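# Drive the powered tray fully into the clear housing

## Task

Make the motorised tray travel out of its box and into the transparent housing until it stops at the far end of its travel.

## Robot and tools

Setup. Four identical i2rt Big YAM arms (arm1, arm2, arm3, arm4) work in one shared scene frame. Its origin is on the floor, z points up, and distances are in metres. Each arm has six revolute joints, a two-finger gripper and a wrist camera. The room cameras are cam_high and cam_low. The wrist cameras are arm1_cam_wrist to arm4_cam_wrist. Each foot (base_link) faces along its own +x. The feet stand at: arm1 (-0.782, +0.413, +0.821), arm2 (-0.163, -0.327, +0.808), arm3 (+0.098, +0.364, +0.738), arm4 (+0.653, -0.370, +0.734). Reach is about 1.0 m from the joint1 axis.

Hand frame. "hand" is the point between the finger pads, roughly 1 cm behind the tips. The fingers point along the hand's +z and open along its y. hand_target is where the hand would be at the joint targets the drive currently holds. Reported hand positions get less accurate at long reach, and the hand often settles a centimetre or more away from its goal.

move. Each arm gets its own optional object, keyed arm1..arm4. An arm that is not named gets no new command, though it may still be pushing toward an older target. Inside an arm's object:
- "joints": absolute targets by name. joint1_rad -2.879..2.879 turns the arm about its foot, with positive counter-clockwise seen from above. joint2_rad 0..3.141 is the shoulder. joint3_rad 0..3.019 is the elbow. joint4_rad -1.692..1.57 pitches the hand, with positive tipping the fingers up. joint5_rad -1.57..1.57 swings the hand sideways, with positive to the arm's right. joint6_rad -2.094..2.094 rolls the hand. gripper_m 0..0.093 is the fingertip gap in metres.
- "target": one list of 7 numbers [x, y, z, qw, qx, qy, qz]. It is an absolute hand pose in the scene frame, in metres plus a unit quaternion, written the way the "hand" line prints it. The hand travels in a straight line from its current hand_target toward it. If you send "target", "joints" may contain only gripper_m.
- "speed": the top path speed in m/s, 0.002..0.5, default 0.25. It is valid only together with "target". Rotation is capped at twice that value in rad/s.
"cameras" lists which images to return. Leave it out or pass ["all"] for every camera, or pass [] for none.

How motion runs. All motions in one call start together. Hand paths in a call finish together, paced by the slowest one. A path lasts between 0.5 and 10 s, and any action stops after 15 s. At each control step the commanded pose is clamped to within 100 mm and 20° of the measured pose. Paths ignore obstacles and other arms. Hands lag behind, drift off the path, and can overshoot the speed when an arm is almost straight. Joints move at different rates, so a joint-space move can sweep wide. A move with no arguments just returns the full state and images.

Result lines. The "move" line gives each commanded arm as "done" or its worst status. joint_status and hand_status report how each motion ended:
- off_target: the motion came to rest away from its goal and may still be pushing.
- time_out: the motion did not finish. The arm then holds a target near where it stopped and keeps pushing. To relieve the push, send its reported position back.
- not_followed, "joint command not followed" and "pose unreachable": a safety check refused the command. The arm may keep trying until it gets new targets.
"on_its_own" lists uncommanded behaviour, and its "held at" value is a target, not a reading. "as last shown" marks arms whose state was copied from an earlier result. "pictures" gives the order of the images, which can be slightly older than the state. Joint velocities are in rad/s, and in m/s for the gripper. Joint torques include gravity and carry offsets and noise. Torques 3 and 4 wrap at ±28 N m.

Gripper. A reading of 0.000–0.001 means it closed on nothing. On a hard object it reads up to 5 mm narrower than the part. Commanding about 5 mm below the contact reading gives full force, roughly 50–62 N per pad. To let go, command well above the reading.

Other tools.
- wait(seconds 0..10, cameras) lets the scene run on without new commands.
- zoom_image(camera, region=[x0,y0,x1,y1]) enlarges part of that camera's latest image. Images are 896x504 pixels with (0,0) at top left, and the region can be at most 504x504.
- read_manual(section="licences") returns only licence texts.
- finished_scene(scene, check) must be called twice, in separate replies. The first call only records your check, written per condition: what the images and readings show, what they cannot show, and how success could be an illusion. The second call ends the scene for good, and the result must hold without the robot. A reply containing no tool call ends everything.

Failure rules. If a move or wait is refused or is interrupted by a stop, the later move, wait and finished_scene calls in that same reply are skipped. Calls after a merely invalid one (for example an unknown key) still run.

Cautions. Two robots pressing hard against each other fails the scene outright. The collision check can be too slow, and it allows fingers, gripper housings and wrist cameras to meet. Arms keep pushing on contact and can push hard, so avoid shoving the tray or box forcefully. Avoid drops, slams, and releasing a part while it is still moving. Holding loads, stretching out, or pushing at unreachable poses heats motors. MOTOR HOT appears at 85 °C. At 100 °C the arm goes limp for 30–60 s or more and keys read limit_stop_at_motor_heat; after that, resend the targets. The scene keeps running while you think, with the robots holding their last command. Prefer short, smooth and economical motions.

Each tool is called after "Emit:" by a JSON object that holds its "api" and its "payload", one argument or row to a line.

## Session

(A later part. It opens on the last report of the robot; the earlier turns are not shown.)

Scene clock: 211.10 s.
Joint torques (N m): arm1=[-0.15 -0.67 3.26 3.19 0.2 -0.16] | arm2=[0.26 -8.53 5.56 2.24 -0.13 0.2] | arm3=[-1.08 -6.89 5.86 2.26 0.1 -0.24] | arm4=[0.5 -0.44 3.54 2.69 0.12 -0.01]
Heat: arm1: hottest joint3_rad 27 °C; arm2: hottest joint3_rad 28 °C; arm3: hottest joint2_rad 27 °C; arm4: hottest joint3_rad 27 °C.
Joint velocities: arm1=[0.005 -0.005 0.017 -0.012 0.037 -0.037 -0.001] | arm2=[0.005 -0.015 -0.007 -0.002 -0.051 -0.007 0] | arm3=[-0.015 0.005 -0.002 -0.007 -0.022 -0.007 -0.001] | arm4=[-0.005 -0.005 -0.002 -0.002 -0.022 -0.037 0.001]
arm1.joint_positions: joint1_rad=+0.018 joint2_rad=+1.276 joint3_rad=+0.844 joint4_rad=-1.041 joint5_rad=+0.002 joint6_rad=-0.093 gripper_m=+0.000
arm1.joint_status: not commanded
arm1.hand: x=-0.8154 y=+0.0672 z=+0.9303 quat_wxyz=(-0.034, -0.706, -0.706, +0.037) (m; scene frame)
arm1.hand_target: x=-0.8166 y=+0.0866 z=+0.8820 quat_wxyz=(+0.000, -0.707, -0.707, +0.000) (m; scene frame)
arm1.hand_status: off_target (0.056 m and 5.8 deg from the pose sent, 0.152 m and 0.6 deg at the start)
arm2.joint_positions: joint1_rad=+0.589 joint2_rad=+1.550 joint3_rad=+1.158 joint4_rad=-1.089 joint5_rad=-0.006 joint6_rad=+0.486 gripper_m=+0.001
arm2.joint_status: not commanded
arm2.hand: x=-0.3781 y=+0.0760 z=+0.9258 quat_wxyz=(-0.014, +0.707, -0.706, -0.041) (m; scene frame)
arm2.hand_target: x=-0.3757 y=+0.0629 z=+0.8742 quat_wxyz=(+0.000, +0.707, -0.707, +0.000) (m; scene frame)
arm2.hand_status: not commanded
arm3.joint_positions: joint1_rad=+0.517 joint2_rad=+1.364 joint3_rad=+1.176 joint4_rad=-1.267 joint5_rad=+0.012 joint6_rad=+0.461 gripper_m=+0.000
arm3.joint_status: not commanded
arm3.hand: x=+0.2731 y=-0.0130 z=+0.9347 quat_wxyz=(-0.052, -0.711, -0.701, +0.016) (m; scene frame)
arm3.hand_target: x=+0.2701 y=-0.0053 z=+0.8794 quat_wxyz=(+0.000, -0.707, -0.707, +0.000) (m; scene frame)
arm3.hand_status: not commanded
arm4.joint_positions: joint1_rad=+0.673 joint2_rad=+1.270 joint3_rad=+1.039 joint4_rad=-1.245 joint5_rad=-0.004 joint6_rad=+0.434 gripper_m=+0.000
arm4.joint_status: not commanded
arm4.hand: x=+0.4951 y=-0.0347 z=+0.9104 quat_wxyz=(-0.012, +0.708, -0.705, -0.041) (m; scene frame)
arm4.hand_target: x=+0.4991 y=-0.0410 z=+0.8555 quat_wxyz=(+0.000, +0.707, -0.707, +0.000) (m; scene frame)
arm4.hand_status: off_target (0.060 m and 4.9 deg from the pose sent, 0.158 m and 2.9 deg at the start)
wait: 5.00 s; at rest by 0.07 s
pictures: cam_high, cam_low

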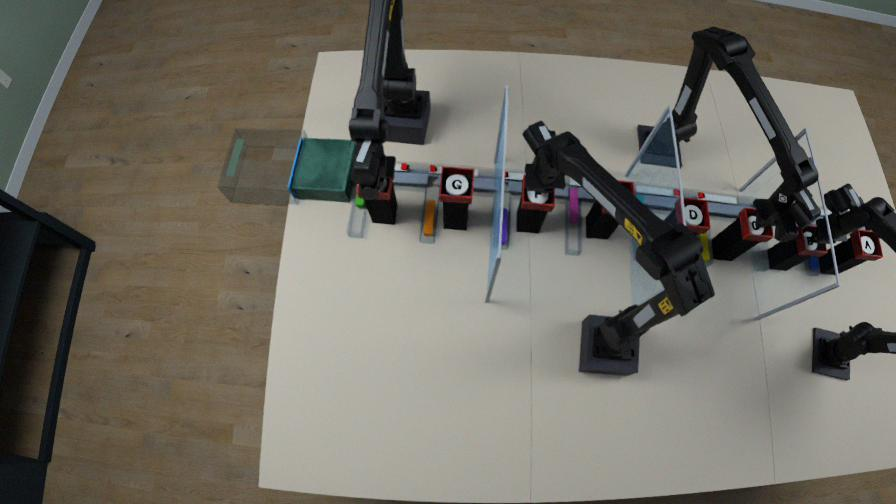

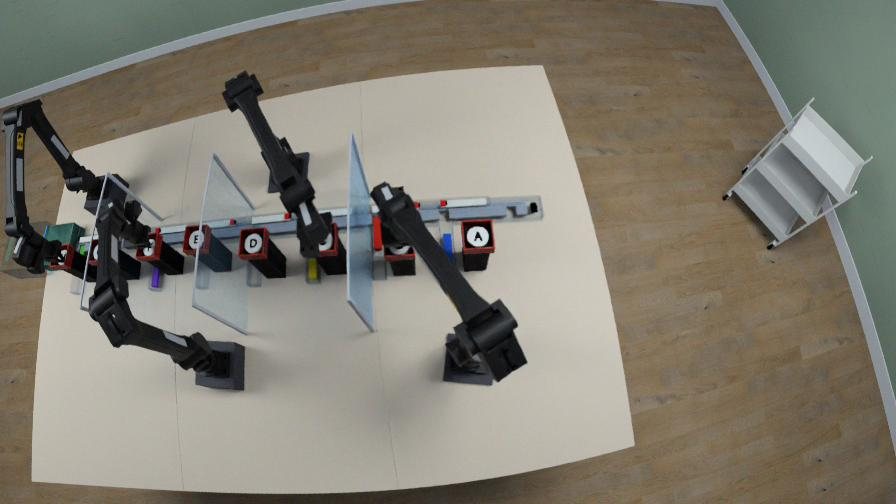

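Emit:
{"api": "move", "payload": {
  "arm3": {"target": [0.274, -0.008, 1.03, 0, 0.7071, 0.7071, 0], "speed": 0.3},
  "cameras": []
}}

Emit:
{"api": "move", "payload": {
  "arm3": {"target": [0.056, 0.005, 1.03, 0, 0.7071, 0.7071, 0], "speed": 0.35},
  "cameras": []
}}

Emit:
{"api": "move", "payload": {
  "arm3": {"target": [0.056, 0.004, 0.885, 0, 0.7071, 0.7071, 0], "speed": 0.15},
  "cameras": ["cam_high", "cam_low"]
}}

Emit:
{"api": "zoom_image", "payload": {
  "camera": "cam_low",
  "region": [220, 180, 490, 310]
}}

Emit:
{"api": "zoom_image", "payload": {
  "camera": "cam_high",
  "region": [340, 150, 460, 250]
}}

Emit:
{"api": "zoom_image", "payload": {
  "camera": "cam_high",
  "region": [600, 180, 740, 290]
}}

Scene clock: 213.00 s.
Joint torques (N m): arm1=[-0.15 -0.38 3.3 3.22 0.19 -0.16] | arm2=[0.03 -8.7 5.63 2.19 -0.12 0.21] | arm3=[-0.09 -11.87 15.04 -0.12 0.1 -0.12] | arm4=[0.5 -0.5 3.54 2.69 0.13 -0.01]
Heat: arm1: hottest joint3_rad 27 °C; arm2: hottest joint3_rad 28 °C; arm3: hottest joint2_rad 27 °C; arm4: hottest joint3_rad 27 °C.
move: arm3 off_target
Joint velocities: arm1=[-0.005 -0.005 0.002 0.002 -0.022 -0.022 0] | arm2=[-0.024 -0.005 -0.002 -0.002 -0.007 0.007 -0.001] | arm3=[-0.005 -0.005 0.002 0.002 0.037 0.022 0.001] | arm4=[-0.015 -0.005 -0.017 -0.007 -0.007 -0.022 -0.001]
arm1.joint_positions: joint1_rad=+0.018 joint2_rad=+1.276 joint3_rad=+0.844 joint4_rad=-1.041 joint5_rad=+0.002 joint6_rad=-0.093 gripper_m=+0.000
arm1.joint_status: not commanded
arm1.hand: x=-0.8154 y=+0.0672 z=+0.9303 quat_wxyz=(-0.034, -0.706, -0.706, +0.037) (m; scene frame)
arm1.hand_target: x=-0.8166 y=+0.0866 z=+0.8820 quat_wxyz=(+0.000, -0.707, -0.707, +0.000) (m; scene frame)
arm1.hand_status: not commanded
arm2: as last shown
arm3.joint_positions: joint1_rad=+0.517 joint2_rad=+1.380 joint3_rad=+1.429 joint4_rad=-1.620 joint5_rad=+0.013 joint6_rad=+0.461 gripper_m=+0.000
arm3.joint_status: not commanded
arm3.hand: x=+0.2651 y=-0.0001 z=+1.0234 quat_wxyz=(+0.003, -0.711, -0.703, -0.003) (m; scene frame)
arm3.hand_target: x=+0.2746 y=-0.0091 z=+1.0300 quat_wxyz=(+0.000, -0.707, -0.707, +0.000) (m; scene frame)
arm3.hand_status: off_target (0.014 m and 0.8 deg from the pose sent, 0.095 m and 6.3 deg at the start)
arm4.joint_positions: joint1_rad=+0.673 joint2_rad=+1.270 joint3_rad=+1.039 joint4_rad=-1.245 joint5_rad=-0.004 joint6_rad=+0.434 gripper_m=+0.000
arm4.joint_status: not commanded
arm4.hand: x=+0.4951 y=-0.0347 z=+0.9104 quat_wxyz=(-0.012, +0.708, -0.705, -0.041) (m; scene frame)
arm4.hand_target: x=+0.4991 y=-0.0410 z=+0.8555 quat_wxyz=(+0.000, +0.707, -0.707, +0.000) (m; scene frame)
arm4.hand_status: not commanded
pictures: none
No camera images: "cameras" was empty.

Scene clock: 214.80 s.
Joint torques (N m): arm1=[-0.21 -0.44 3.23 3.22 0.2 -0.15] | arm2=[0.09 -8.64 5.6 2.24 -0.11 0.22] | arm3=[-2.43 -12.04 11.75 0.06 -0.2 -0.18] | arm4=[0.56 -0.44 3.54 2.67 0.12 -0.01]
Heat: arm1: hottest joint3_rad 27 °C; arm2: hottest joint3_rad 28 °C; arm3: hottest joint2_rad 27 °C; arm4: hottest joint3_rad 27 °C.
move: arm3 done
Joint velocities: arm1=[-0.024 0.005 0.017 0.007 -0.066 -0.007 -0.001] | arm2=[0.005 -0.005 -0.022 0.007 -0.037 -0.051 -0.002] | arm3=[0.005 -0.005 0.012 0.002 0.022 0.022 0] | arm4=[0.005 0.005 0.007 -0.022 0.022 -0.037 0]
arm1, arm2, arm4: as last shown
arm3.joint_positions: joint1_rad=-0.023 joint2_rad=+1.264 joint3_rad=+1.337 joint4_rad=-1.631 joint5_rad=-0.001 joint6_rad=-0.092 gripper_m=+0.000
arm3.joint_status: not commanded
arm3.hand: x=+0.0618 y=+0.0052 z=+1.0273 quat_wxyz=(-0.004, -0.707, -0.707, -0.004) (m; scene frame)
arm3.hand_target: x=+0.0580 y=+0.0060 z=+1.0303 quat_wxyz=(-0.004, -0.707, -0.707, -0.006) (m; scene frame)
arm3.hand_status: done (0.006 m and 0.6 deg from the pose sent, 0.209 m and 0.8 deg at the start)
pictures: none
No camera images: "cameras" was empty.

Scene clock: 216.50 s.
Joint torques (N m): arm1=[-0.32 -0.5 3.23 3.17 0.19 -0.15] | arm2=[-0.03 -8.35 5.65 2.26 -0.1 0.19] | arm3=[-2.61 -3.72 5.07 2.41 0.04 -0.24] | arm4=[0.5 -0.56 3.55 2.69 0.12 -0.01]
Heat: arm1: hottest joint3_rad 27 °C; arm2: hottest joint3_rad 28 °C; arm3: hottest joint2_rad 27 °C; arm4: hottest joint3_rad 27 °C.
move: arm3 off_target
Joint velocities: arm1=[-0.015 -0.005 0.002 0.007 0.081 0.037 -0.001] | arm2=[0.015 -0.005 -0.007 -0.007 -0.022 0.007 0.001] | arm3=[-0.015 -0.005 0.007 -0.017 0.037 -0.007 0] | arm4=[-0.005 -0.005 0.002 0.002 0.051 -0.051 0.001]
arm1, arm2, arm4: as last shown
arm3.joint_positions: joint1_rad=-0.023 joint2_rad=+1.198 joint3_rad=+1.065 joint4_rad=-1.303 joint5_rad=+0.004 joint6_rad=-0.094 gripper_m=+0.000
arm3.joint_status: not commanded
arm3.hand: x=+0.0615 y=+0.0037 z=+0.9468 quat_wxyz=(-0.041, -0.705, -0.706, +0.045) (m; scene frame)
arm3.hand_target: x=+0.0576 y=+0.0135 z=+0.8906 quat_wxyz=(-0.001, -0.707, -0.707, -0.001) (m; scene frame)
arm3.hand_status: off_target (0.062 m and 6.9 deg from the pose sent, 0.142 m and 0.6 deg at the start)
pictures: cam_high, cam_low

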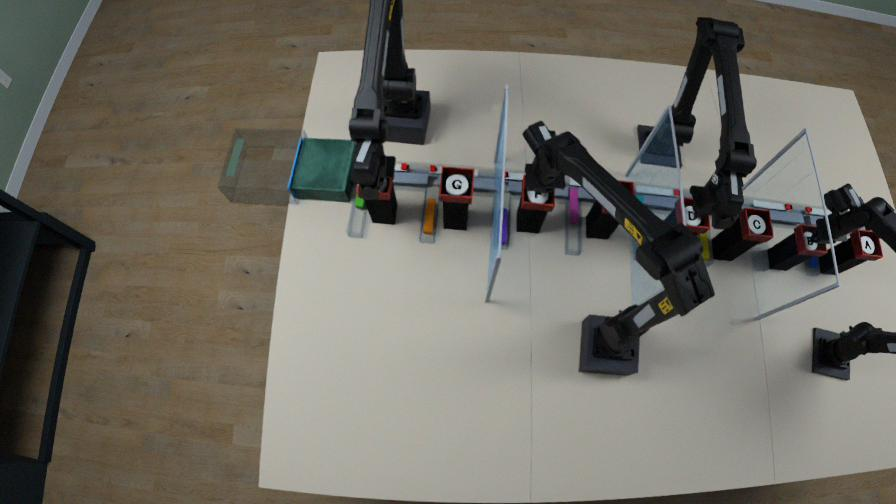

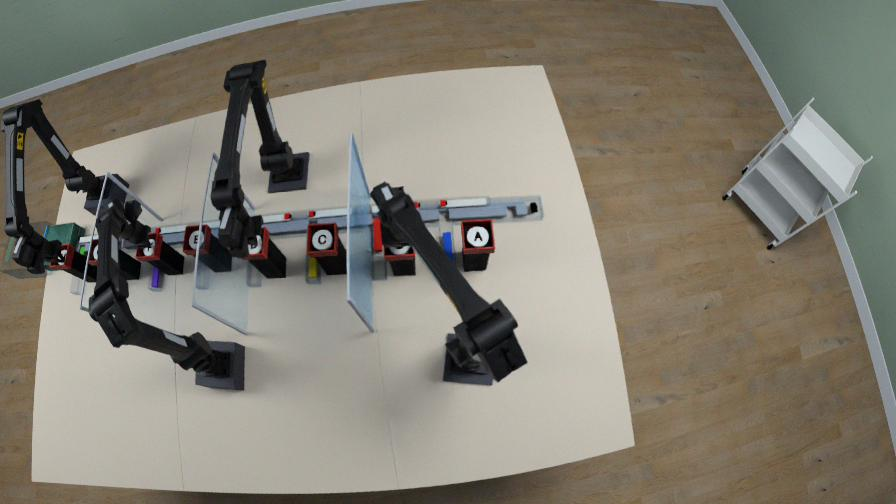

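Scaled by 1.867 from the camera's 896x504 image, which has a finer 1280x720 frame.

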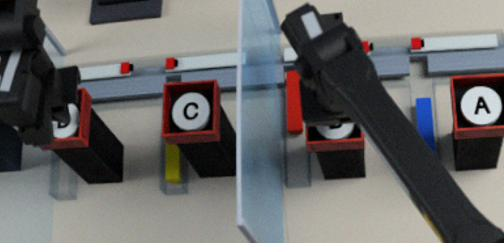

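Scaled by 4.200 from the camera's 896x504 image, which has a finer 1280x720 frame.

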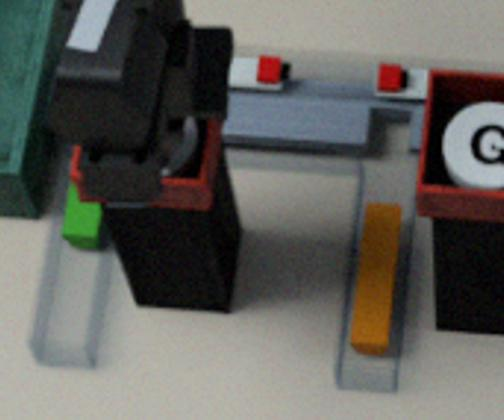

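Scaled by 3.600 from the camera's 896x504 image, which has a finer 1280x720 frame.

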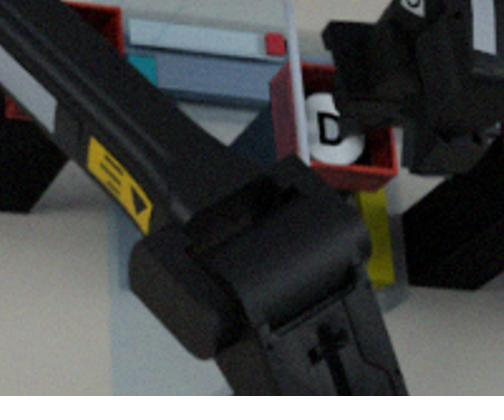

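Emit:
{"api": "wait", "payload": {
  "seconds": 4,
  "cameras": ["cam_high", "cam_low"]
}}

Emit:
{"api": "zoom_image", "payload": {
  "camera": "cam_high",
  "region": [610, 180, 680, 230]
}}

Emit:
{"api": "zoom_image", "payload": {
  "camera": "cam_low",
  "region": [220, 190, 340, 300]
}}

Emit:
{"api": "zoom_image", "payload": {
  "camera": "cam_low",
  "region": [370, 180, 490, 310]
}}

Scene clock: 220.77 s.
Joint torques (N m): arm1=[-0.26 -0.38 3.3 3.26 0.21 -0.16] | arm2=[0.26 -9.23 5.63 2.33 -0.12 0.2] | arm3=[-2.61 -3.72 5.08 2.39 0.04 -0.23] | arm4=[0.5 -0.44 3.54 2.67 0.12 -0.01]
Heat: arm1: hottest joint3_rad 27 °C; arm2: hottest joint3_rad 28 °C; arm3: hottest joint2_rad 27 °C; arm4: hottest joint3_rad 27 °C.
Joint velocities: arm1=[0.015 0.005 -0.007 0.022 0.022 0.051 0.001] | arm2=[-0.005 0.005 -0.007 0.002 -0.066 -0.022 0] | arm3=[0.005 -0.005 -0.007 -0.017 -0.022 -0.007 0.001] | arm4=[-0.005 0.005 0.002 0.002 0.022 -0.051 0.001]
arm1.joint_positions: joint1_rad=+0.018 joint2_rad=+1.276 joint3_rad=+0.844 joint4_rad=-1.041 joint5_rad=+0.002 joint6_rad=-0.093 gripper_m=+0.000
arm1.joint_status: not commanded
arm1.hand: x=-0.8154 y=+0.0672 z=+0.9303 quat_wxyz=(-0.034, -0.706, -0.706, +0.037) (m; scene frame)
arm1.hand_target: x=-0.8166 y=+0.0866 z=+0.8820 quat_wxyz=(+0.000, -0.707, -0.707, +0.000) (m; scene frame)
arm1.hand_status: not commanded
arm2.joint_positions: joint1_rad=+0.589 joint2_rad=+1.550 joint3_rad=+1.158 joint4_rad=-1.089 joint5_rad=-0.006 joint6_rad=+0.486 gripper_m=+0.001
arm2.joint_status: not commanded
arm2.hand: x=-0.3781 y=+0.0760 z=+0.9258 quat_wxyz=(-0.014, +0.707, -0.706, -0.041) (m; scene frame)
arm2.hand_target: x=-0.3757 y=+0.0629 z=+0.8742 quat_wxyz=(+0.000, +0.707, -0.707, +0.000) (m; scene frame)
arm2.hand_status: not commanded
arm3.joint_positions: joint1_rad=-0.023 joint2_rad=+1.198 joint3_rad=+1.065 joint4_rad=-1.303 joint5_rad=+0.004 joint6_rad=-0.094 gripper_m=+0.000
arm3.joint_status: not commanded
arm3.hand: x=+0.0615 y=+0.0037 z=+0.9468 quat_wxyz=(-0.041, -0.705, -0.706, +0.045) (m; scene frame)
arm3.hand_target: x=+0.0576 y=+0.0135 z=+0.8906 quat_wxyz=(-0.001, -0.707, -0.707, -0.001) (m; scene frame)
arm3.hand_status: off_target (0.062 m and 6.9 deg from the pose sent, 0.142 m and 0.6 deg at the start)
arm4.joint_positions: joint1_rad=+0.673 joint2_rad=+1.270 joint3_rad=+1.039 joint4_rad=-1.245 joint5_rad=-0.004 joint6_rad=+0.434 gripper_m=+0.000
arm4.joint_status: not commanded
arm4.hand: x=+0.4951 y=-0.0347 z=+0.9104 quat_wxyz=(-0.012, +0.708, -0.705, -0.041) (m; scene frame)
arm4.hand_target: x=+0.4991 y=-0.0410 z=+0.8555 quat_wxyz=(+0.000, +0.707, -0.707, +0.000) (m; scene frame)
arm4.hand_status: not commanded
wait: 4.00 s; at rest from the start
pictures: cam_high, cam_low

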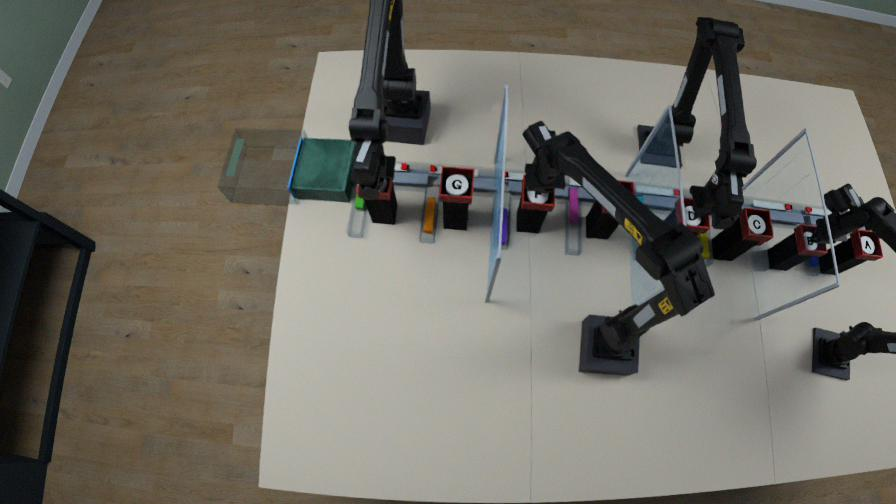

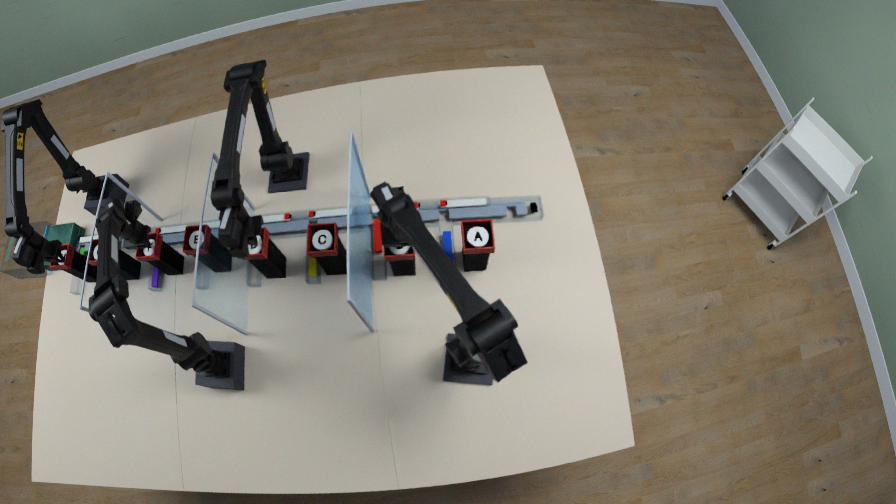

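Scaled by 7.200 from the camera's 896x504 image, which has a finer 1280x720 frame.

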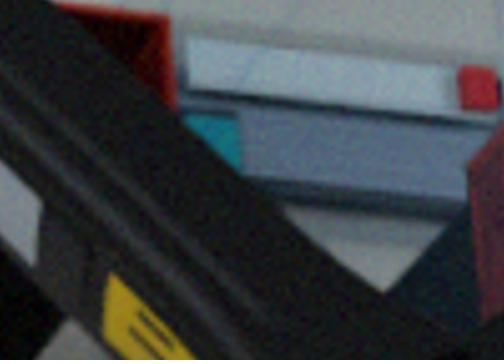

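Scaled by 4.200 from the camera's 896x504 image, which has a finer 1280x720 frame.

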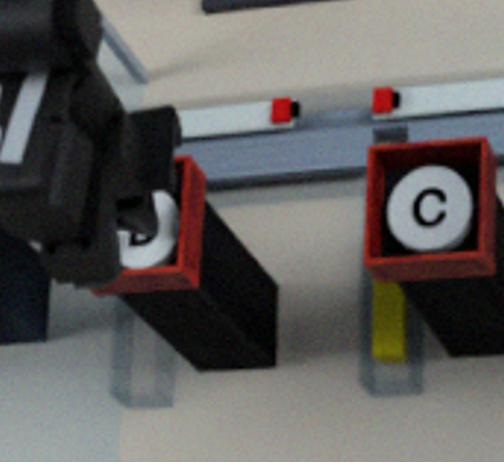

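Scaled by 3.877 from the camera's 896x504 image, which has a finer 1280x720 frame.

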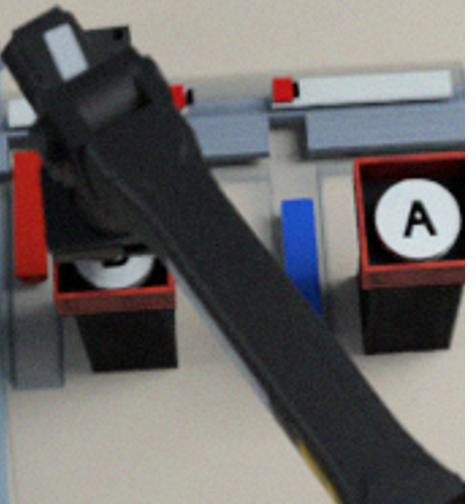

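Emit:
{"api": "move", "payload": {
  "cameras": ["cam_high", "cam_low"]
}}

Emit:
{"api": "zoom_image", "payload": {
  "camera": "cam_high",
  "region": [610, 180, 680, 230]
}}

Emit:
{"api": "zoom_image", "payload": {
  "camera": "cam_low",
  "region": [370, 180, 490, 310]
}}

Emit:
{"api": "zoom_image", "payload": {
  "camera": "cam_high",
  "region": [340, 150, 460, 250]
}}

Scene clock: 221.70 s.
Joint torques (N m): arm1=[-0.21 -0.32 3.3 3.22 0.2 -0.16] | arm2=[0.15 -8.64 5.61 2.11 -0.14 0.21] | arm3=[-2.49 -3.72 5.08 2.39 0.05 -0.23] | arm4=[0.5 -0.5 3.52 2.69 0.12 -0.01]
Heat: arm1: hottest joint3_rad 27 °C; arm2: hottest joint3_rad 28 °C; arm3: hottest joint2_rad 27 °C; arm4: hottest joint3_rad 27 °C.
Joint velocities: arm1=[-0.015 -0.015 -0.007 0.002 0.022 -0.022 0] | arm2=[0.005 -0.015 -0.012 -0.002 0.007 -0.007 -0.001] | arm3=[-0.005 -0.015 0.007 -0.002 -0.022 -0.037 0] | arm4=[0.005 -0.005 -0.012 0.002 0.095 0.007 0]
arm1.joint_positions: joint1_rad=+0.018 joint2_rad=+1.276 joint3_rad=+0.844 joint4_rad=-1.041 joint5_rad=+0.002 joint6_rad=-0.093 gripper_m=+0.000
arm1.joint_status: not commanded
arm1.hand: x=-0.8154 y=+0.0672 z=+0.9303 quat_wxyz=(-0.034, -0.706, -0.706, +0.037) (m; scene frame)
arm1.hand_target: x=-0.8166 y=+0.0866 z=+0.8820 quat_wxyz=(+0.000, -0.707, -0.707, +0.000) (m; scene frame)
arm1.hand_status: not commanded
arm2.joint_positions: joint1_rad=+0.589 joint2_rad=+1.550 joint3_rad=+1.158 joint4_rad=-1.089 joint5_rad=-0.006 joint6_rad=+0.486 gripper_m=+0.001
arm2.joint_status: not commanded
arm2.hand: x=-0.3781 y=+0.0760 z=+0.9258 quat_wxyz=(-0.014, +0.707, -0.706, -0.041) (m; scene frame)
arm2.hand_target: x=-0.3757 y=+0.0629 z=+0.8742 quat_wxyz=(+0.000, +0.707, -0.707, +0.000) (m; scene frame)
arm2.hand_status: not commanded
arm3.joint_positions: joint1_rad=-0.023 joint2_rad=+1.198 joint3_rad=+1.065 joint4_rad=-1.303 joint5_rad=+0.004 joint6_rad=-0.094 gripper_m=+0.000
arm3.joint_status: not commanded
arm3.hand: x=+0.0615 y=+0.0037 z=+0.9468 quat_wxyz=(-0.041, -0.705, -0.706, +0.045) (m; scene frame)
arm3.hand_target: x=+0.0576 y=+0.0135 z=+0.8906 quat_wxyz=(-0.001, -0.707, -0.707, -0.001) (m; scene frame)
arm3.hand_status: off_target (0.062 m and 6.9 deg from the pose sent, 0.142 m and 0.6 deg at the start)
arm4.joint_positions: joint1_rad=+0.673 joint2_rad=+1.270 joint3_rad=+1.039 joint4_rad=-1.245 joint5_rad=-0.004 joint6_rad=+0.434 gripper_m=+0.000
arm4.joint_status: not commanded
arm4.hand: x=+0.4951 y=-0.0347 z=+0.9104 quat_wxyz=(-0.012, +0.708, -0.705, -0.041) (m; scene frame)
arm4.hand_target: x=+0.4991 y=-0.0410 z=+0.8555 quat_wxyz=(+0.000, +0.707, -0.707, +0.000) (m; scene frame)
arm4.hand_status: not commanded
pictures: cam_high, cam_low

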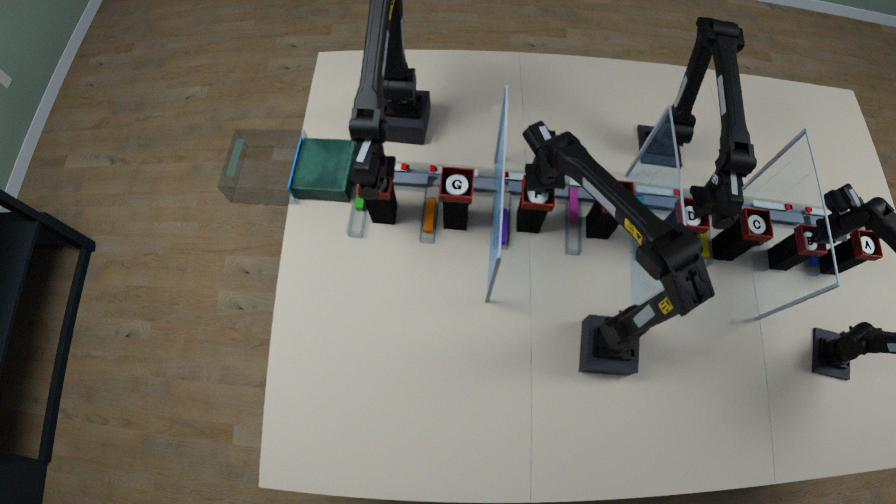

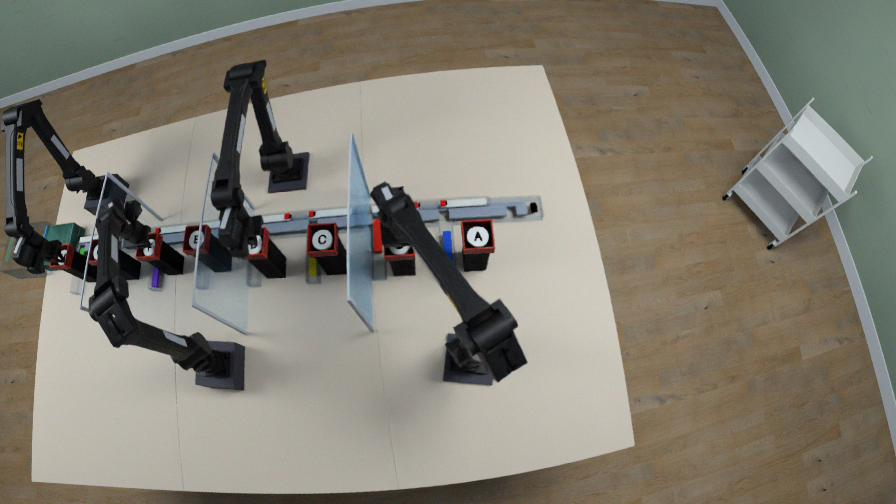

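Scaled by 7.200 from the camera's 896x504 image, which has a finer 1280x720 frame.

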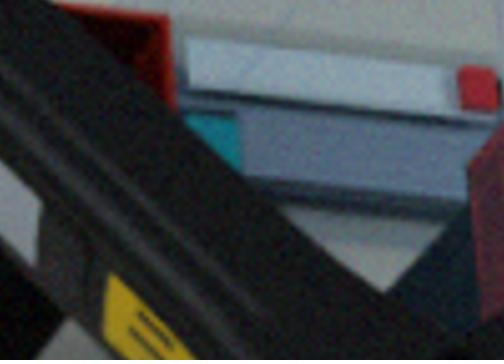

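Scaled by 3.877 from the camera's 896x504 image, which has a finer 1280x720 frame.

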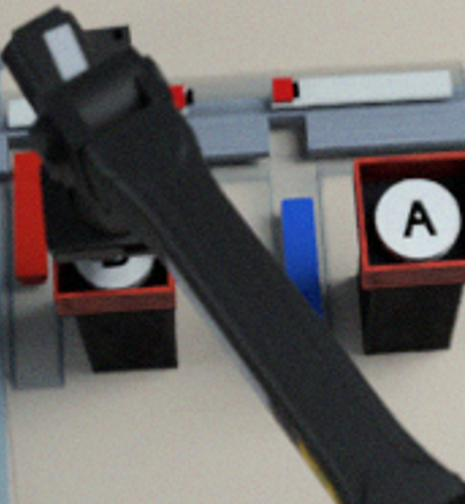

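Scaled by 4.200 from the camera's 896x504 image, which has a finer 1280x720 frame.

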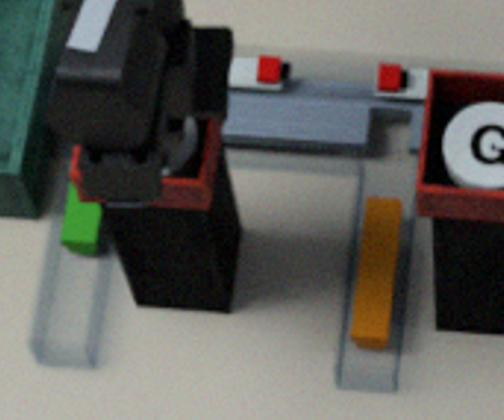

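Emit:
{"api": "wait", "payload": {
  "seconds": 4.0,
  "cameras": ["cam_high", "cam_low"]
}}

Emit:
{"api": "zoom_image", "payload": {
  "camera": "cam_high",
  "region": [610, 180, 680, 230]
}}

Emit:
{"api": "zoom_image", "payload": {
  "camera": "cam_low",
  "region": [370, 180, 490, 310]
}}

Emit:
{"api": "zoom_image", "payload": {
  "camera": "cam_low",
  "region": [220, 190, 340, 300]
}}

Scene clock: 225.83 s.
Joint torques (N m): arm1=[-0.32 -0.38 3.25 3.23 0.19 -0.16] | arm2=[-0.03 -8.64 5.49 2.26 -0.14 0.2] | arm3=[-2.61 -3.72 5.04 2.39 0.05 -0.23] | arm4=[0.56 -0.5 3.54 2.69 0.12 -0.01]
Heat: arm1: hottest joint3_rad 27 °C; arm2: hottest joint3_rad 28 °C; arm3: hottest joint2_rad 27 °C; arm4: hottest joint2_rad 26 °C.
Joint velocities: arm1=[-0.024 0.015 0.007 0.012 0.007 0.007 -0.001] | arm2=[-0.015 -0.015 -0.012 -0.007 0.007 0.095 0] | arm3=[0.005 -0.015 0.007 -0.007 -0.037 0.007 -0.001] | arm4=[-0.005 -0.005 -0.022 -0.007 -0.066 -0.051 0.001]
arm1.joint_positions: joint1_rad=+0.018 joint2_rad=+1.276 joint3_rad=+0.844 joint4_rad=-1.041 joint5_rad=+0.002 joint6_rad=-0.093 gripper_m=+0.000
arm1.joint_status: not commanded
arm1.hand: x=-0.8154 y=+0.0672 z=+0.9303 quat_wxyz=(-0.034, -0.706, -0.706, +0.037) (m; scene frame)
arm1.hand_target: x=-0.8166 y=+0.0866 z=+0.8820 quat_wxyz=(+0.000, -0.707, -0.707, +0.000) (m; scene frame)
arm1.hand_status: not commanded
arm2.joint_positions: joint1_rad=+0.589 joint2_rad=+1.550 joint3_rad=+1.158 joint4_rad=-1.089 joint5_rad=-0.006 joint6_rad=+0.486 gripper_m=+0.001
arm2.joint_status: not commanded
arm2.hand: x=-0.3781 y=+0.0760 z=+0.9258 quat_wxyz=(-0.014, +0.707, -0.706, -0.041) (m; scene frame)
arm2.hand_target: x=-0.3757 y=+0.0629 z=+0.8742 quat_wxyz=(+0.000, +0.707, -0.707, +0.000) (m; scene frame)
arm2.hand_status: not commanded
arm3.joint_positions: joint1_rad=-0.023 joint2_rad=+1.198 joint3_rad=+1.065 joint4_rad=-1.303 joint5_rad=+0.004 joint6_rad=-0.094 gripper_m=+0.000
arm3.joint_status: not commanded
arm3.hand: x=+0.0615 y=+0.0037 z=+0.9468 quat_wxyz=(-0.041, -0.705, -0.706, +0.045) (m; scene frame)
arm3.hand_target: x=+0.0576 y=+0.0135 z=+0.8906 quat_wxyz=(-0.001, -0.707, -0.707, -0.001) (m; scene frame)
arm3.hand_status: off_target (0.062 m and 6.9 deg from the pose sent, 0.142 m and 0.6 deg at the start)
arm4.joint_positions: joint1_rad=+0.673 joint2_rad=+1.270 joint3_rad=+1.039 joint4_rad=-1.245 joint5_rad=-0.004 joint6_rad=+0.434 gripper_m=+0.000
arm4.joint_status: not commanded
arm4.hand: x=+0.4951 y=-0.0347 z=+0.9104 quat_wxyz=(-0.012, +0.708, -0.705, -0.041) (m; scene frame)
arm4.hand_target: x=+0.4991 y=-0.0410 z=+0.8555 quat_wxyz=(+0.000, +0.707, -0.707, +0.000) (m; scene frame)
arm4.hand_status: not commanded
wait: 4.00 s; at rest by 0.13 s
pictures: cam_high, cam_low

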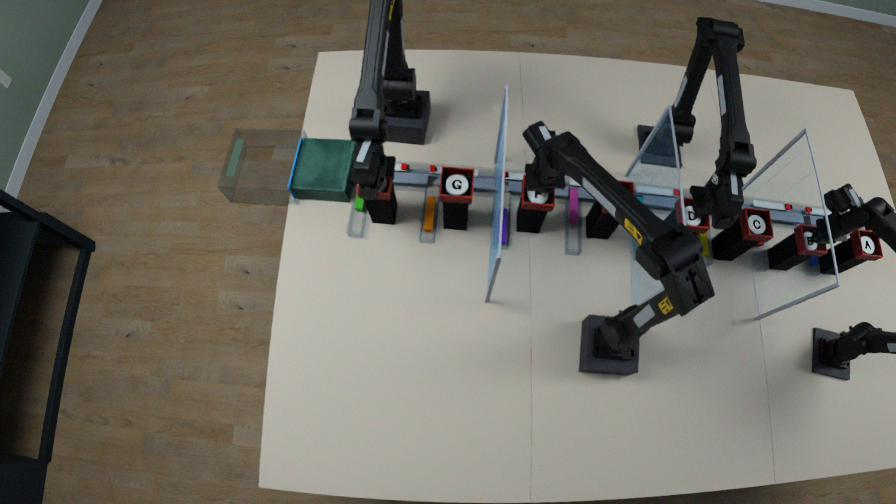

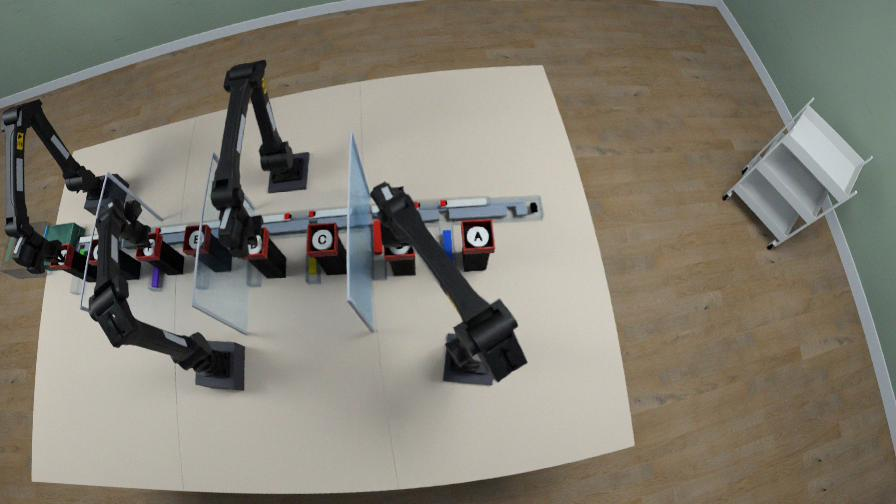

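Scaled by 7.200 from the camera's 896x504 image, which has a finer 1280x720 frame.

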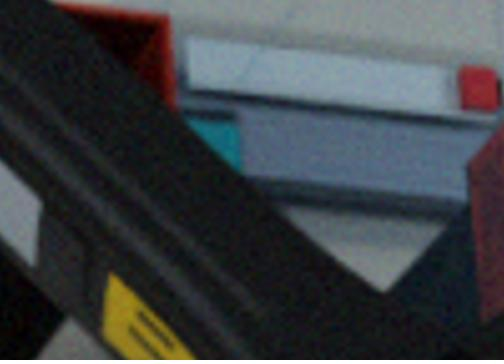

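Scaled by 3.877 from the camera's 896x504 image, which has a finer 1280x720 frame.

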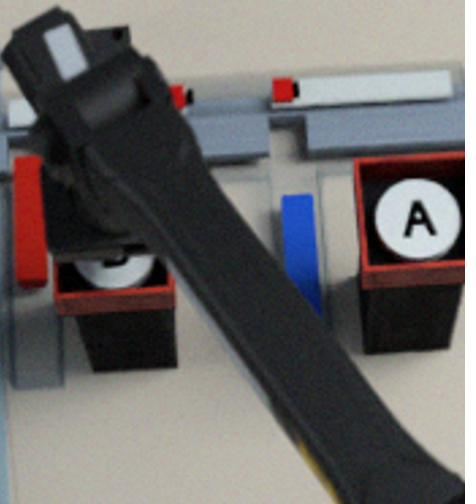

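Scaled by 4.200 from the camera's 896x504 image, which has a finer 1280x720 frame.

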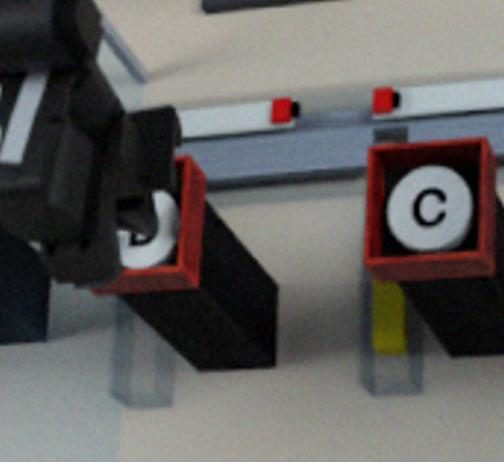

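Emit:
{"api": "move", "payload": {
  "cameras": ["arm3_cam_wrist", "arm2_cam_wrist", "cam_high"]
}}

Emit:
{"api": "zoom_image", "payload": {
  "camera": "cam_high",
  "region": [610, 180, 680, 230]
}}

Scene clock: 226.07 s.
Joint torques (N m): arm1=[-0.26 -0.5 3.26 3.22 0.2 -0.16] | arm2=[0.09 -8.7 5.56 2.33 -0.11 0.22] | arm3=[-2.49 -3.84 5.04 2.37 0.05 -0.23] | arm4=[0.56 -0.5 3.54 2.67 0.12 -0.01]
Heat: arm1: hottest joint3_rad 27 °C; arm2: hottest joint3_rad 28 °C; arm3: hottest joint2_rad 27 °C; arm4: hottest joint2_rad 26 °C.
Joint velocities: arm1=[-0.005 0.005 0.002 -0.012 -0.007 -0.066 0.001] | arm2=[-0.005 -0.005 -0.002 0.007 0.007 -0.037 -0.001] | arm3=[-0.015 0.005 -0.002 -0.022 0.051 0.022 0.001] | arm4=[0.005 -0.005 -0.002 0.012 -0.007 -0.007 -0.001]
arm1.joint_positions: joint1_rad=+0.018 joint2_rad=+1.276 joint3_rad=+0.844 joint4_rad=-1.041 joint5_rad=+0.002 joint6_rad=-0.093 gripper_m=+0.000
arm1.joint_status: not commanded
arm1.hand: x=-0.8154 y=+0.0672 z=+0.9303 quat_wxyz=(-0.034, -0.706, -0.706, +0.037) (m; scene frame)
arm1.hand_target: x=-0.8166 y=+0.0866 z=+0.8820 quat_wxyz=(+0.000, -0.707, -0.707, +0.000) (m; scene frame)
arm1.hand_status: not commanded
arm2.joint_positions: joint1_rad=+0.589 joint2_rad=+1.550 joint3_rad=+1.158 joint4_rad=-1.089 joint5_rad=-0.006 joint6_rad=+0.486 gripper_m=+0.001
arm2.joint_status: not commanded
arm2.hand: x=-0.3781 y=+0.0760 z=+0.9258 quat_wxyz=(-0.014, +0.707, -0.706, -0.041) (m; scene frame)
arm2.hand_target: x=-0.3757 y=+0.0629 z=+0.8742 quat_wxyz=(+0.000, +0.707, -0.707, +0.000) (m; scene frame)
arm2.hand_status: not commanded
arm3.joint_positions: joint1_rad=-0.023 joint2_rad=+1.198 joint3_rad=+1.065 joint4_rad=-1.303 joint5_rad=+0.004 joint6_rad=-0.094 gripper_m=+0.000
arm3.joint_status: not commanded
arm3.hand: x=+0.0615 y=+0.0037 z=+0.9468 quat_wxyz=(-0.041, -0.705, -0.706, +0.045) (m; scene frame)
arm3.hand_target: x=+0.0576 y=+0.0135 z=+0.8906 quat_wxyz=(-0.001, -0.707, -0.707, -0.001) (m; scene frame)
arm3.hand_status: off_target (0.062 m and 6.9 deg from the pose sent, 0.142 m and 0.6 deg at the start)
arm4.joint_positions: joint1_rad=+0.673 joint2_rad=+1.270 joint3_rad=+1.039 joint4_rad=-1.245 joint5_rad=-0.004 joint6_rad=+0.434 gripper_m=+0.000
arm4.joint_status: not commanded
arm4.hand: x=+0.4951 y=-0.0347 z=+0.9104 quat_wxyz=(-0.012, +0.708, -0.705, -0.041) (m; scene frame)
arm4.hand_target: x=+0.4991 y=-0.0410 z=+0.8555 quat_wxyz=(+0.000, +0.707, -0.707, +0.000) (m; scene frame)
arm4.hand_status: not commanded
pictures: arm2_cam_wrist, arm3_cam_wrist, cam_high
camera_calibration:
arm2_cam_wrist: T_world_to_cam=[[0.999666, 0.00888099, -0.0242722, 0.397864], [0.0203409, -0.849715, 0.52685, -0.411381], [-0.0159455, -0.527167, -0.849612, 0.948337], [0, 0, 0, 1]] pos_world=[-0.374241, 0.146842, 1.03211]
arm3_cam_wrist: T_world_to_cam=[[-0.999997, 0.000272396, 0.00259641, 0.0581001], [0.00150632, 0.872498, 0.488615, -0.463108], [-0.00213227, 0.488617, -0.872496, 0.952243], [0, 0, 0, 1]] pos_world=[0.0608279, -0.0612375, 1.05696]

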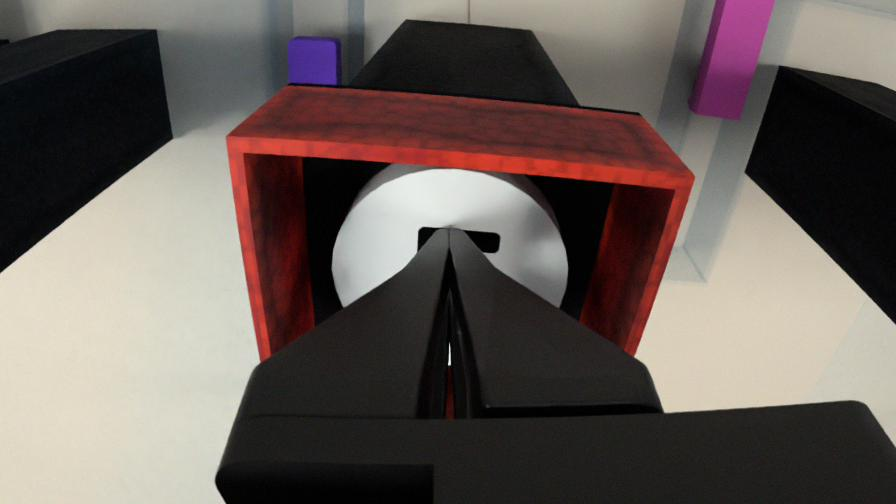

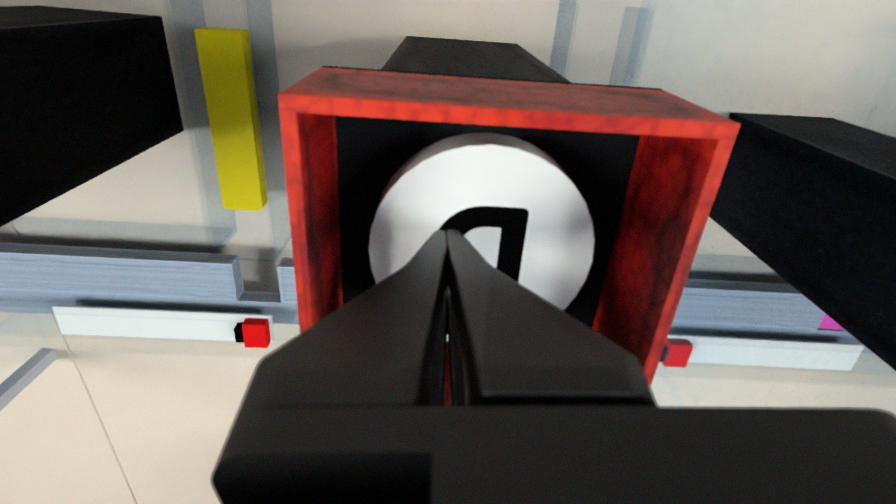

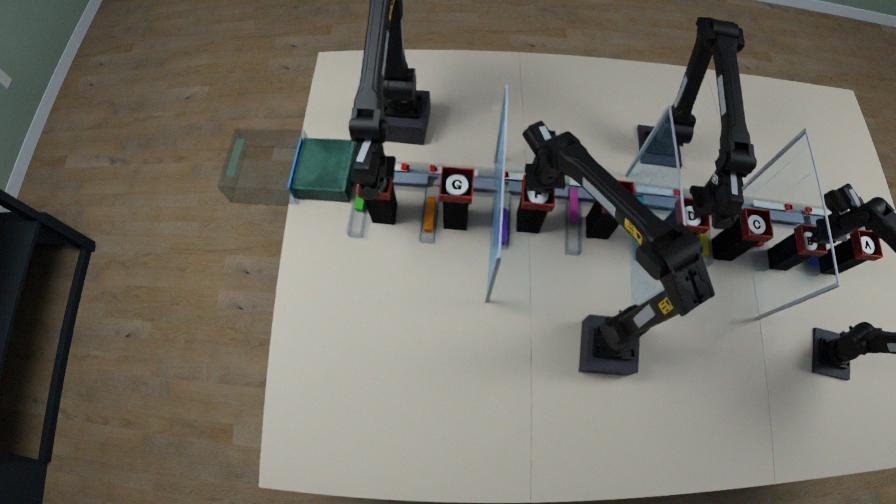

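Scaled by 7.200 from the camera's 896x504 image, which has a finer 1280x720 frame.

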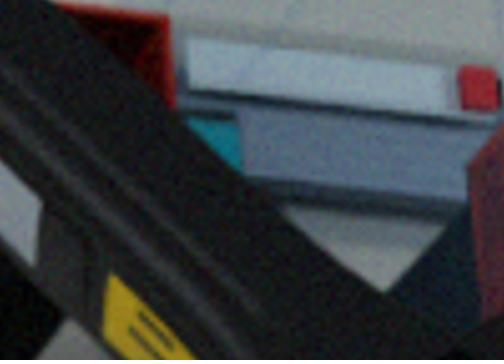

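Emit:
{"api": "move", "payload": {
  "cameras": ["cam_high"]
}}

Emit:
{"api": "zoom_image", "payload": {
  "camera": "cam_high",
  "region": [628, 188, 658, 210]
}}

Scene clock: 226.97 s.
Joint torques (N m): arm1=[-0.26 -0.67 3.28 3.19 0.2 -0.16] | arm2=[0.26 -9.05 5.52 2.26 -0.11 0.23] | arm3=[-2.55 -3.66 5.08 2.35 0.06 -0.23] | arm4=[0.5 -0.5 3.54 2.69 0.13 -0.01]
Heat: arm1: hottest joint3_rad 27 °C; arm2: hottest joint3_rad 28 °C; arm3: hottest joint2_rad 27 °C; arm4: hottest joint2_rad 26 °C.
Joint velocities: arm1=[-0.024 -0.005 -0.012 -0.012 -0.007 -0.066 0] | arm2=[-0.005 -0.015 0.002 -0.002 -0.007 0.081 0] | arm3=[-0.005 -0.005 0.012 0.002 -0.037 -0.007 0] | arm4=[0.005 0.005 -0.007 0.002 -0.081 0.022 0.001]
arm1.joint_positions: joint1_rad=+0.018 joint2_rad=+1.276 joint3_rad=+0.844 joint4_rad=-1.041 joint5_rad=+0.002 joint6_rad=-0.093 gripper_m=+0.000
arm1.joint_status: not commanded
arm1.hand: x=-0.8154 y=+0.0672 z=+0.9303 quat_wxyz=(-0.034, -0.706, -0.706, +0.037) (m; scene frame)
arm1.hand_target: x=-0.8166 y=+0.0866 z=+0.8820 quat_wxyz=(+0.000, -0.707, -0.707, +0.000) (m; scene frame)
arm1.hand_status: not commanded
arm2.joint_positions: joint1_rad=+0.589 joint2_rad=+1.550 joint3_rad=+1.158 joint4_rad=-1.089 joint5_rad=-0.006 joint6_rad=+0.486 gripper_m=+0.001
arm2.joint_status: not commanded
arm2.hand: x=-0.3781 y=+0.0760 z=+0.9258 quat_wxyz=(-0.014, +0.707, -0.706, -0.041) (m; scene frame)
arm2.hand_target: x=-0.3757 y=+0.0629 z=+0.8742 quat_wxyz=(+0.000, +0.707, -0.707, +0.000) (m; scene frame)
arm2.hand_status: not commanded
arm3.joint_positions: joint1_rad=-0.023 joint2_rad=+1.198 joint3_rad=+1.065 joint4_rad=-1.303 joint5_rad=+0.004 joint6_rad=-0.094 gripper_m=+0.000
arm3.joint_status: not commanded
arm3.hand: x=+0.0615 y=+0.0037 z=+0.9468 quat_wxyz=(-0.041, -0.705, -0.706, +0.045) (m; scene frame)
arm3.hand_target: x=+0.0576 y=+0.0135 z=+0.8906 quat_wxyz=(-0.001, -0.707, -0.707, -0.001) (m; scene frame)
arm3.hand_status: off_target (0.062 m and 6.9 deg from the pose sent, 0.142 m and 0.6 deg at the start)
arm4.joint_positions: joint1_rad=+0.673 joint2_rad=+1.270 joint3_rad=+1.039 joint4_rad=-1.245 joint5_rad=-0.004 joint6_rad=+0.434 gripper_m=+0.000
arm4.joint_status: not commanded
arm4.hand: x=+0.4951 y=-0.0347 z=+0.9104 quat_wxyz=(-0.012, +0.708, -0.705, -0.041) (m; scene frame)
arm4.hand_target: x=+0.4991 y=-0.0410 z=+0.8555 quat_wxyz=(+0.000, +0.707, -0.707, +0.000) (m; scene frame)
arm4.hand_status: not commanded
pictures: cam_high

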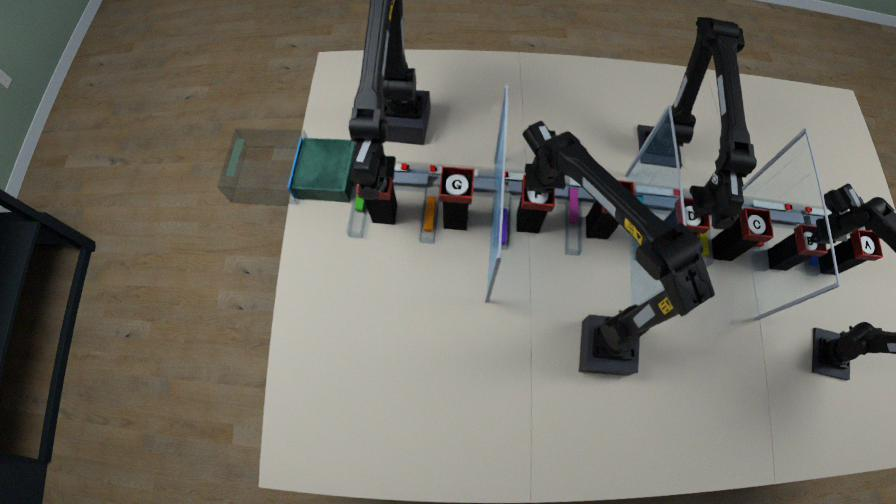

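Scaled by 16.800 from the camera's 896x504 image, which has a finer 1280x720 frame.

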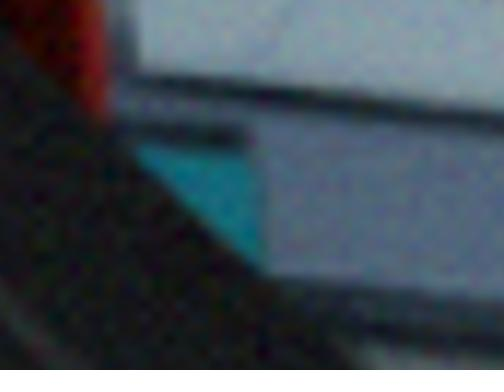

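Emit:
{"api": "wait", "payload": {
  "seconds": 2.5,
  "cameras": ["cam_high"]
}}

Emit:
{"api": "zoom_image", "payload": {
  "camera": "cam_high",
  "region": [628, 188, 658, 210]
}}

Scene clock: 229.67 s.
Joint torques (N m): arm1=[-0.26 -0.38 3.3 3.18 0.2 -0.15] | arm2=[0.09 -8.88 5.41 2.15 -0.12 0.19] | arm3=[-2.61 -3.66 5.07 2.41 0.05 -0.22] | arm4=[0.5 -0.5 3.55 2.69 0.12 -0.01]
Heat: arm1: hottest joint3_rad 27 °C; arm2: hottest joint3_rad 28 °C; arm3: hottest joint2_rad 27 °C; arm4: hottest joint2_rad 26 °C.
Joint velocities: arm1=[-0.005 -0.005 -0.002 0.002 -0.022 -0.007 0.001] | arm2=[-0.015 -0.015 -0.017 -0.007 -0.022 -0.051 -0.001] | arm3=[0.005 -0.005 -0.007 -0.007 0.022 -0.051 0] | arm4=[0.005 -0.005 -0.002 -0.002 -0.022 0.037 -0.001]
arm1.joint_positions: joint1_rad=+0.018 joint2_rad=+1.276 joint3_rad=+0.844 joint4_rad=-1.041 joint5_rad=+0.002 joint6_rad=-0.093 gripper_m=+0.000
arm1.joint_status: not commanded
arm1.hand: x=-0.8154 y=+0.0672 z=+0.9303 quat_wxyz=(-0.034, -0.706, -0.706, +0.037) (m; scene frame)
arm1.hand_target: x=-0.8166 y=+0.0866 z=+0.8820 quat_wxyz=(+0.000, -0.707, -0.707, +0.000) (m; scene frame)
arm1.hand_status: not commanded
arm2.joint_positions: joint1_rad=+0.589 joint2_rad=+1.550 joint3_rad=+1.158 joint4_rad=-1.089 joint5_rad=-0.006 joint6_rad=+0.486 gripper_m=+0.001
arm2.joint_status: not commanded
arm2.hand: x=-0.3781 y=+0.0760 z=+0.9258 quat_wxyz=(-0.014, +0.707, -0.706, -0.041) (m; scene frame)
arm2.hand_target: x=-0.3757 y=+0.0629 z=+0.8742 quat_wxyz=(+0.000, +0.707, -0.707, +0.000) (m; scene frame)
arm2.hand_status: not commanded
arm3.joint_positions: joint1_rad=-0.023 joint2_rad=+1.198 joint3_rad=+1.065 joint4_rad=-1.303 joint5_rad=+0.004 joint6_rad=-0.094 gripper_m=+0.000
arm3.joint_status: not commanded
arm3.hand: x=+0.0615 y=+0.0037 z=+0.9468 quat_wxyz=(-0.041, -0.705, -0.706, +0.045) (m; scene frame)
arm3.hand_target: x=+0.0576 y=+0.0135 z=+0.8906 quat_wxyz=(-0.001, -0.707, -0.707, -0.001) (m; scene frame)
arm3.hand_status: off_target (0.062 m and 6.9 deg from the pose sent, 0.142 m and 0.6 deg at the start)
arm4.joint_positions: joint1_rad=+0.673 joint2_rad=+1.270 joint3_rad=+1.039 joint4_rad=-1.245 joint5_rad=-0.004 joint6_rad=+0.434 gripper_m=+0.000
arm4.joint_status: not commanded
arm4.hand: x=+0.4951 y=-0.0347 z=+0.9104 quat_wxyz=(-0.012, +0.708, -0.705, -0.041) (m; scene frame)
arm4.hand_target: x=+0.4991 y=-0.0410 z=+0.8555 quat_wxyz=(+0.000, +0.707, -0.707, +0.000) (m; scene frame)
arm4.hand_status: not commanded
wait: 2.50 s; at rest by 0.07 s
pictures: cam_high

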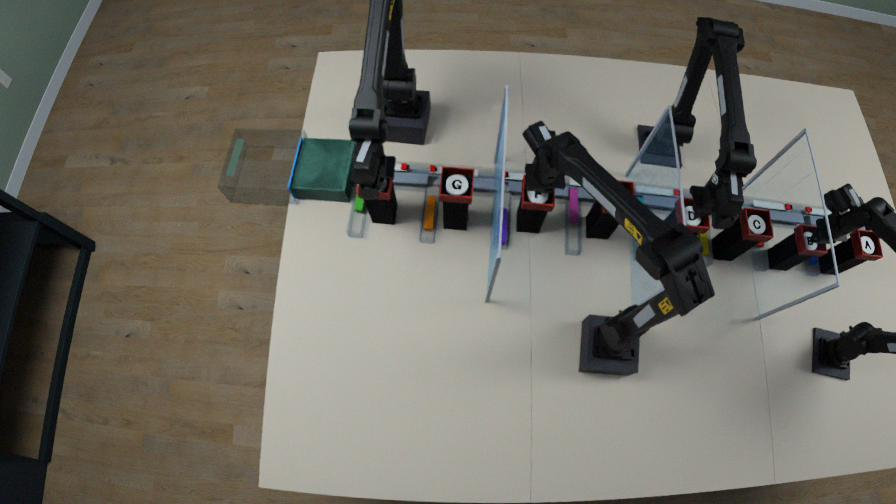

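Scaled by 16.800 from the camera's 896x504 image, which has a finer 1280x720 frame.

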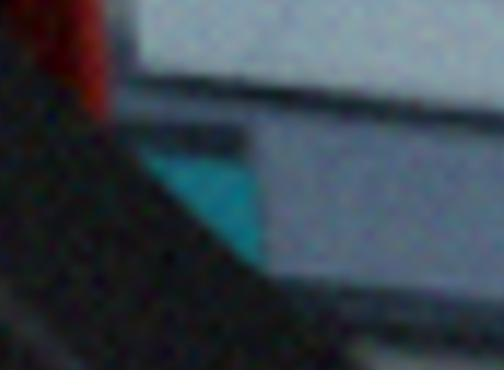

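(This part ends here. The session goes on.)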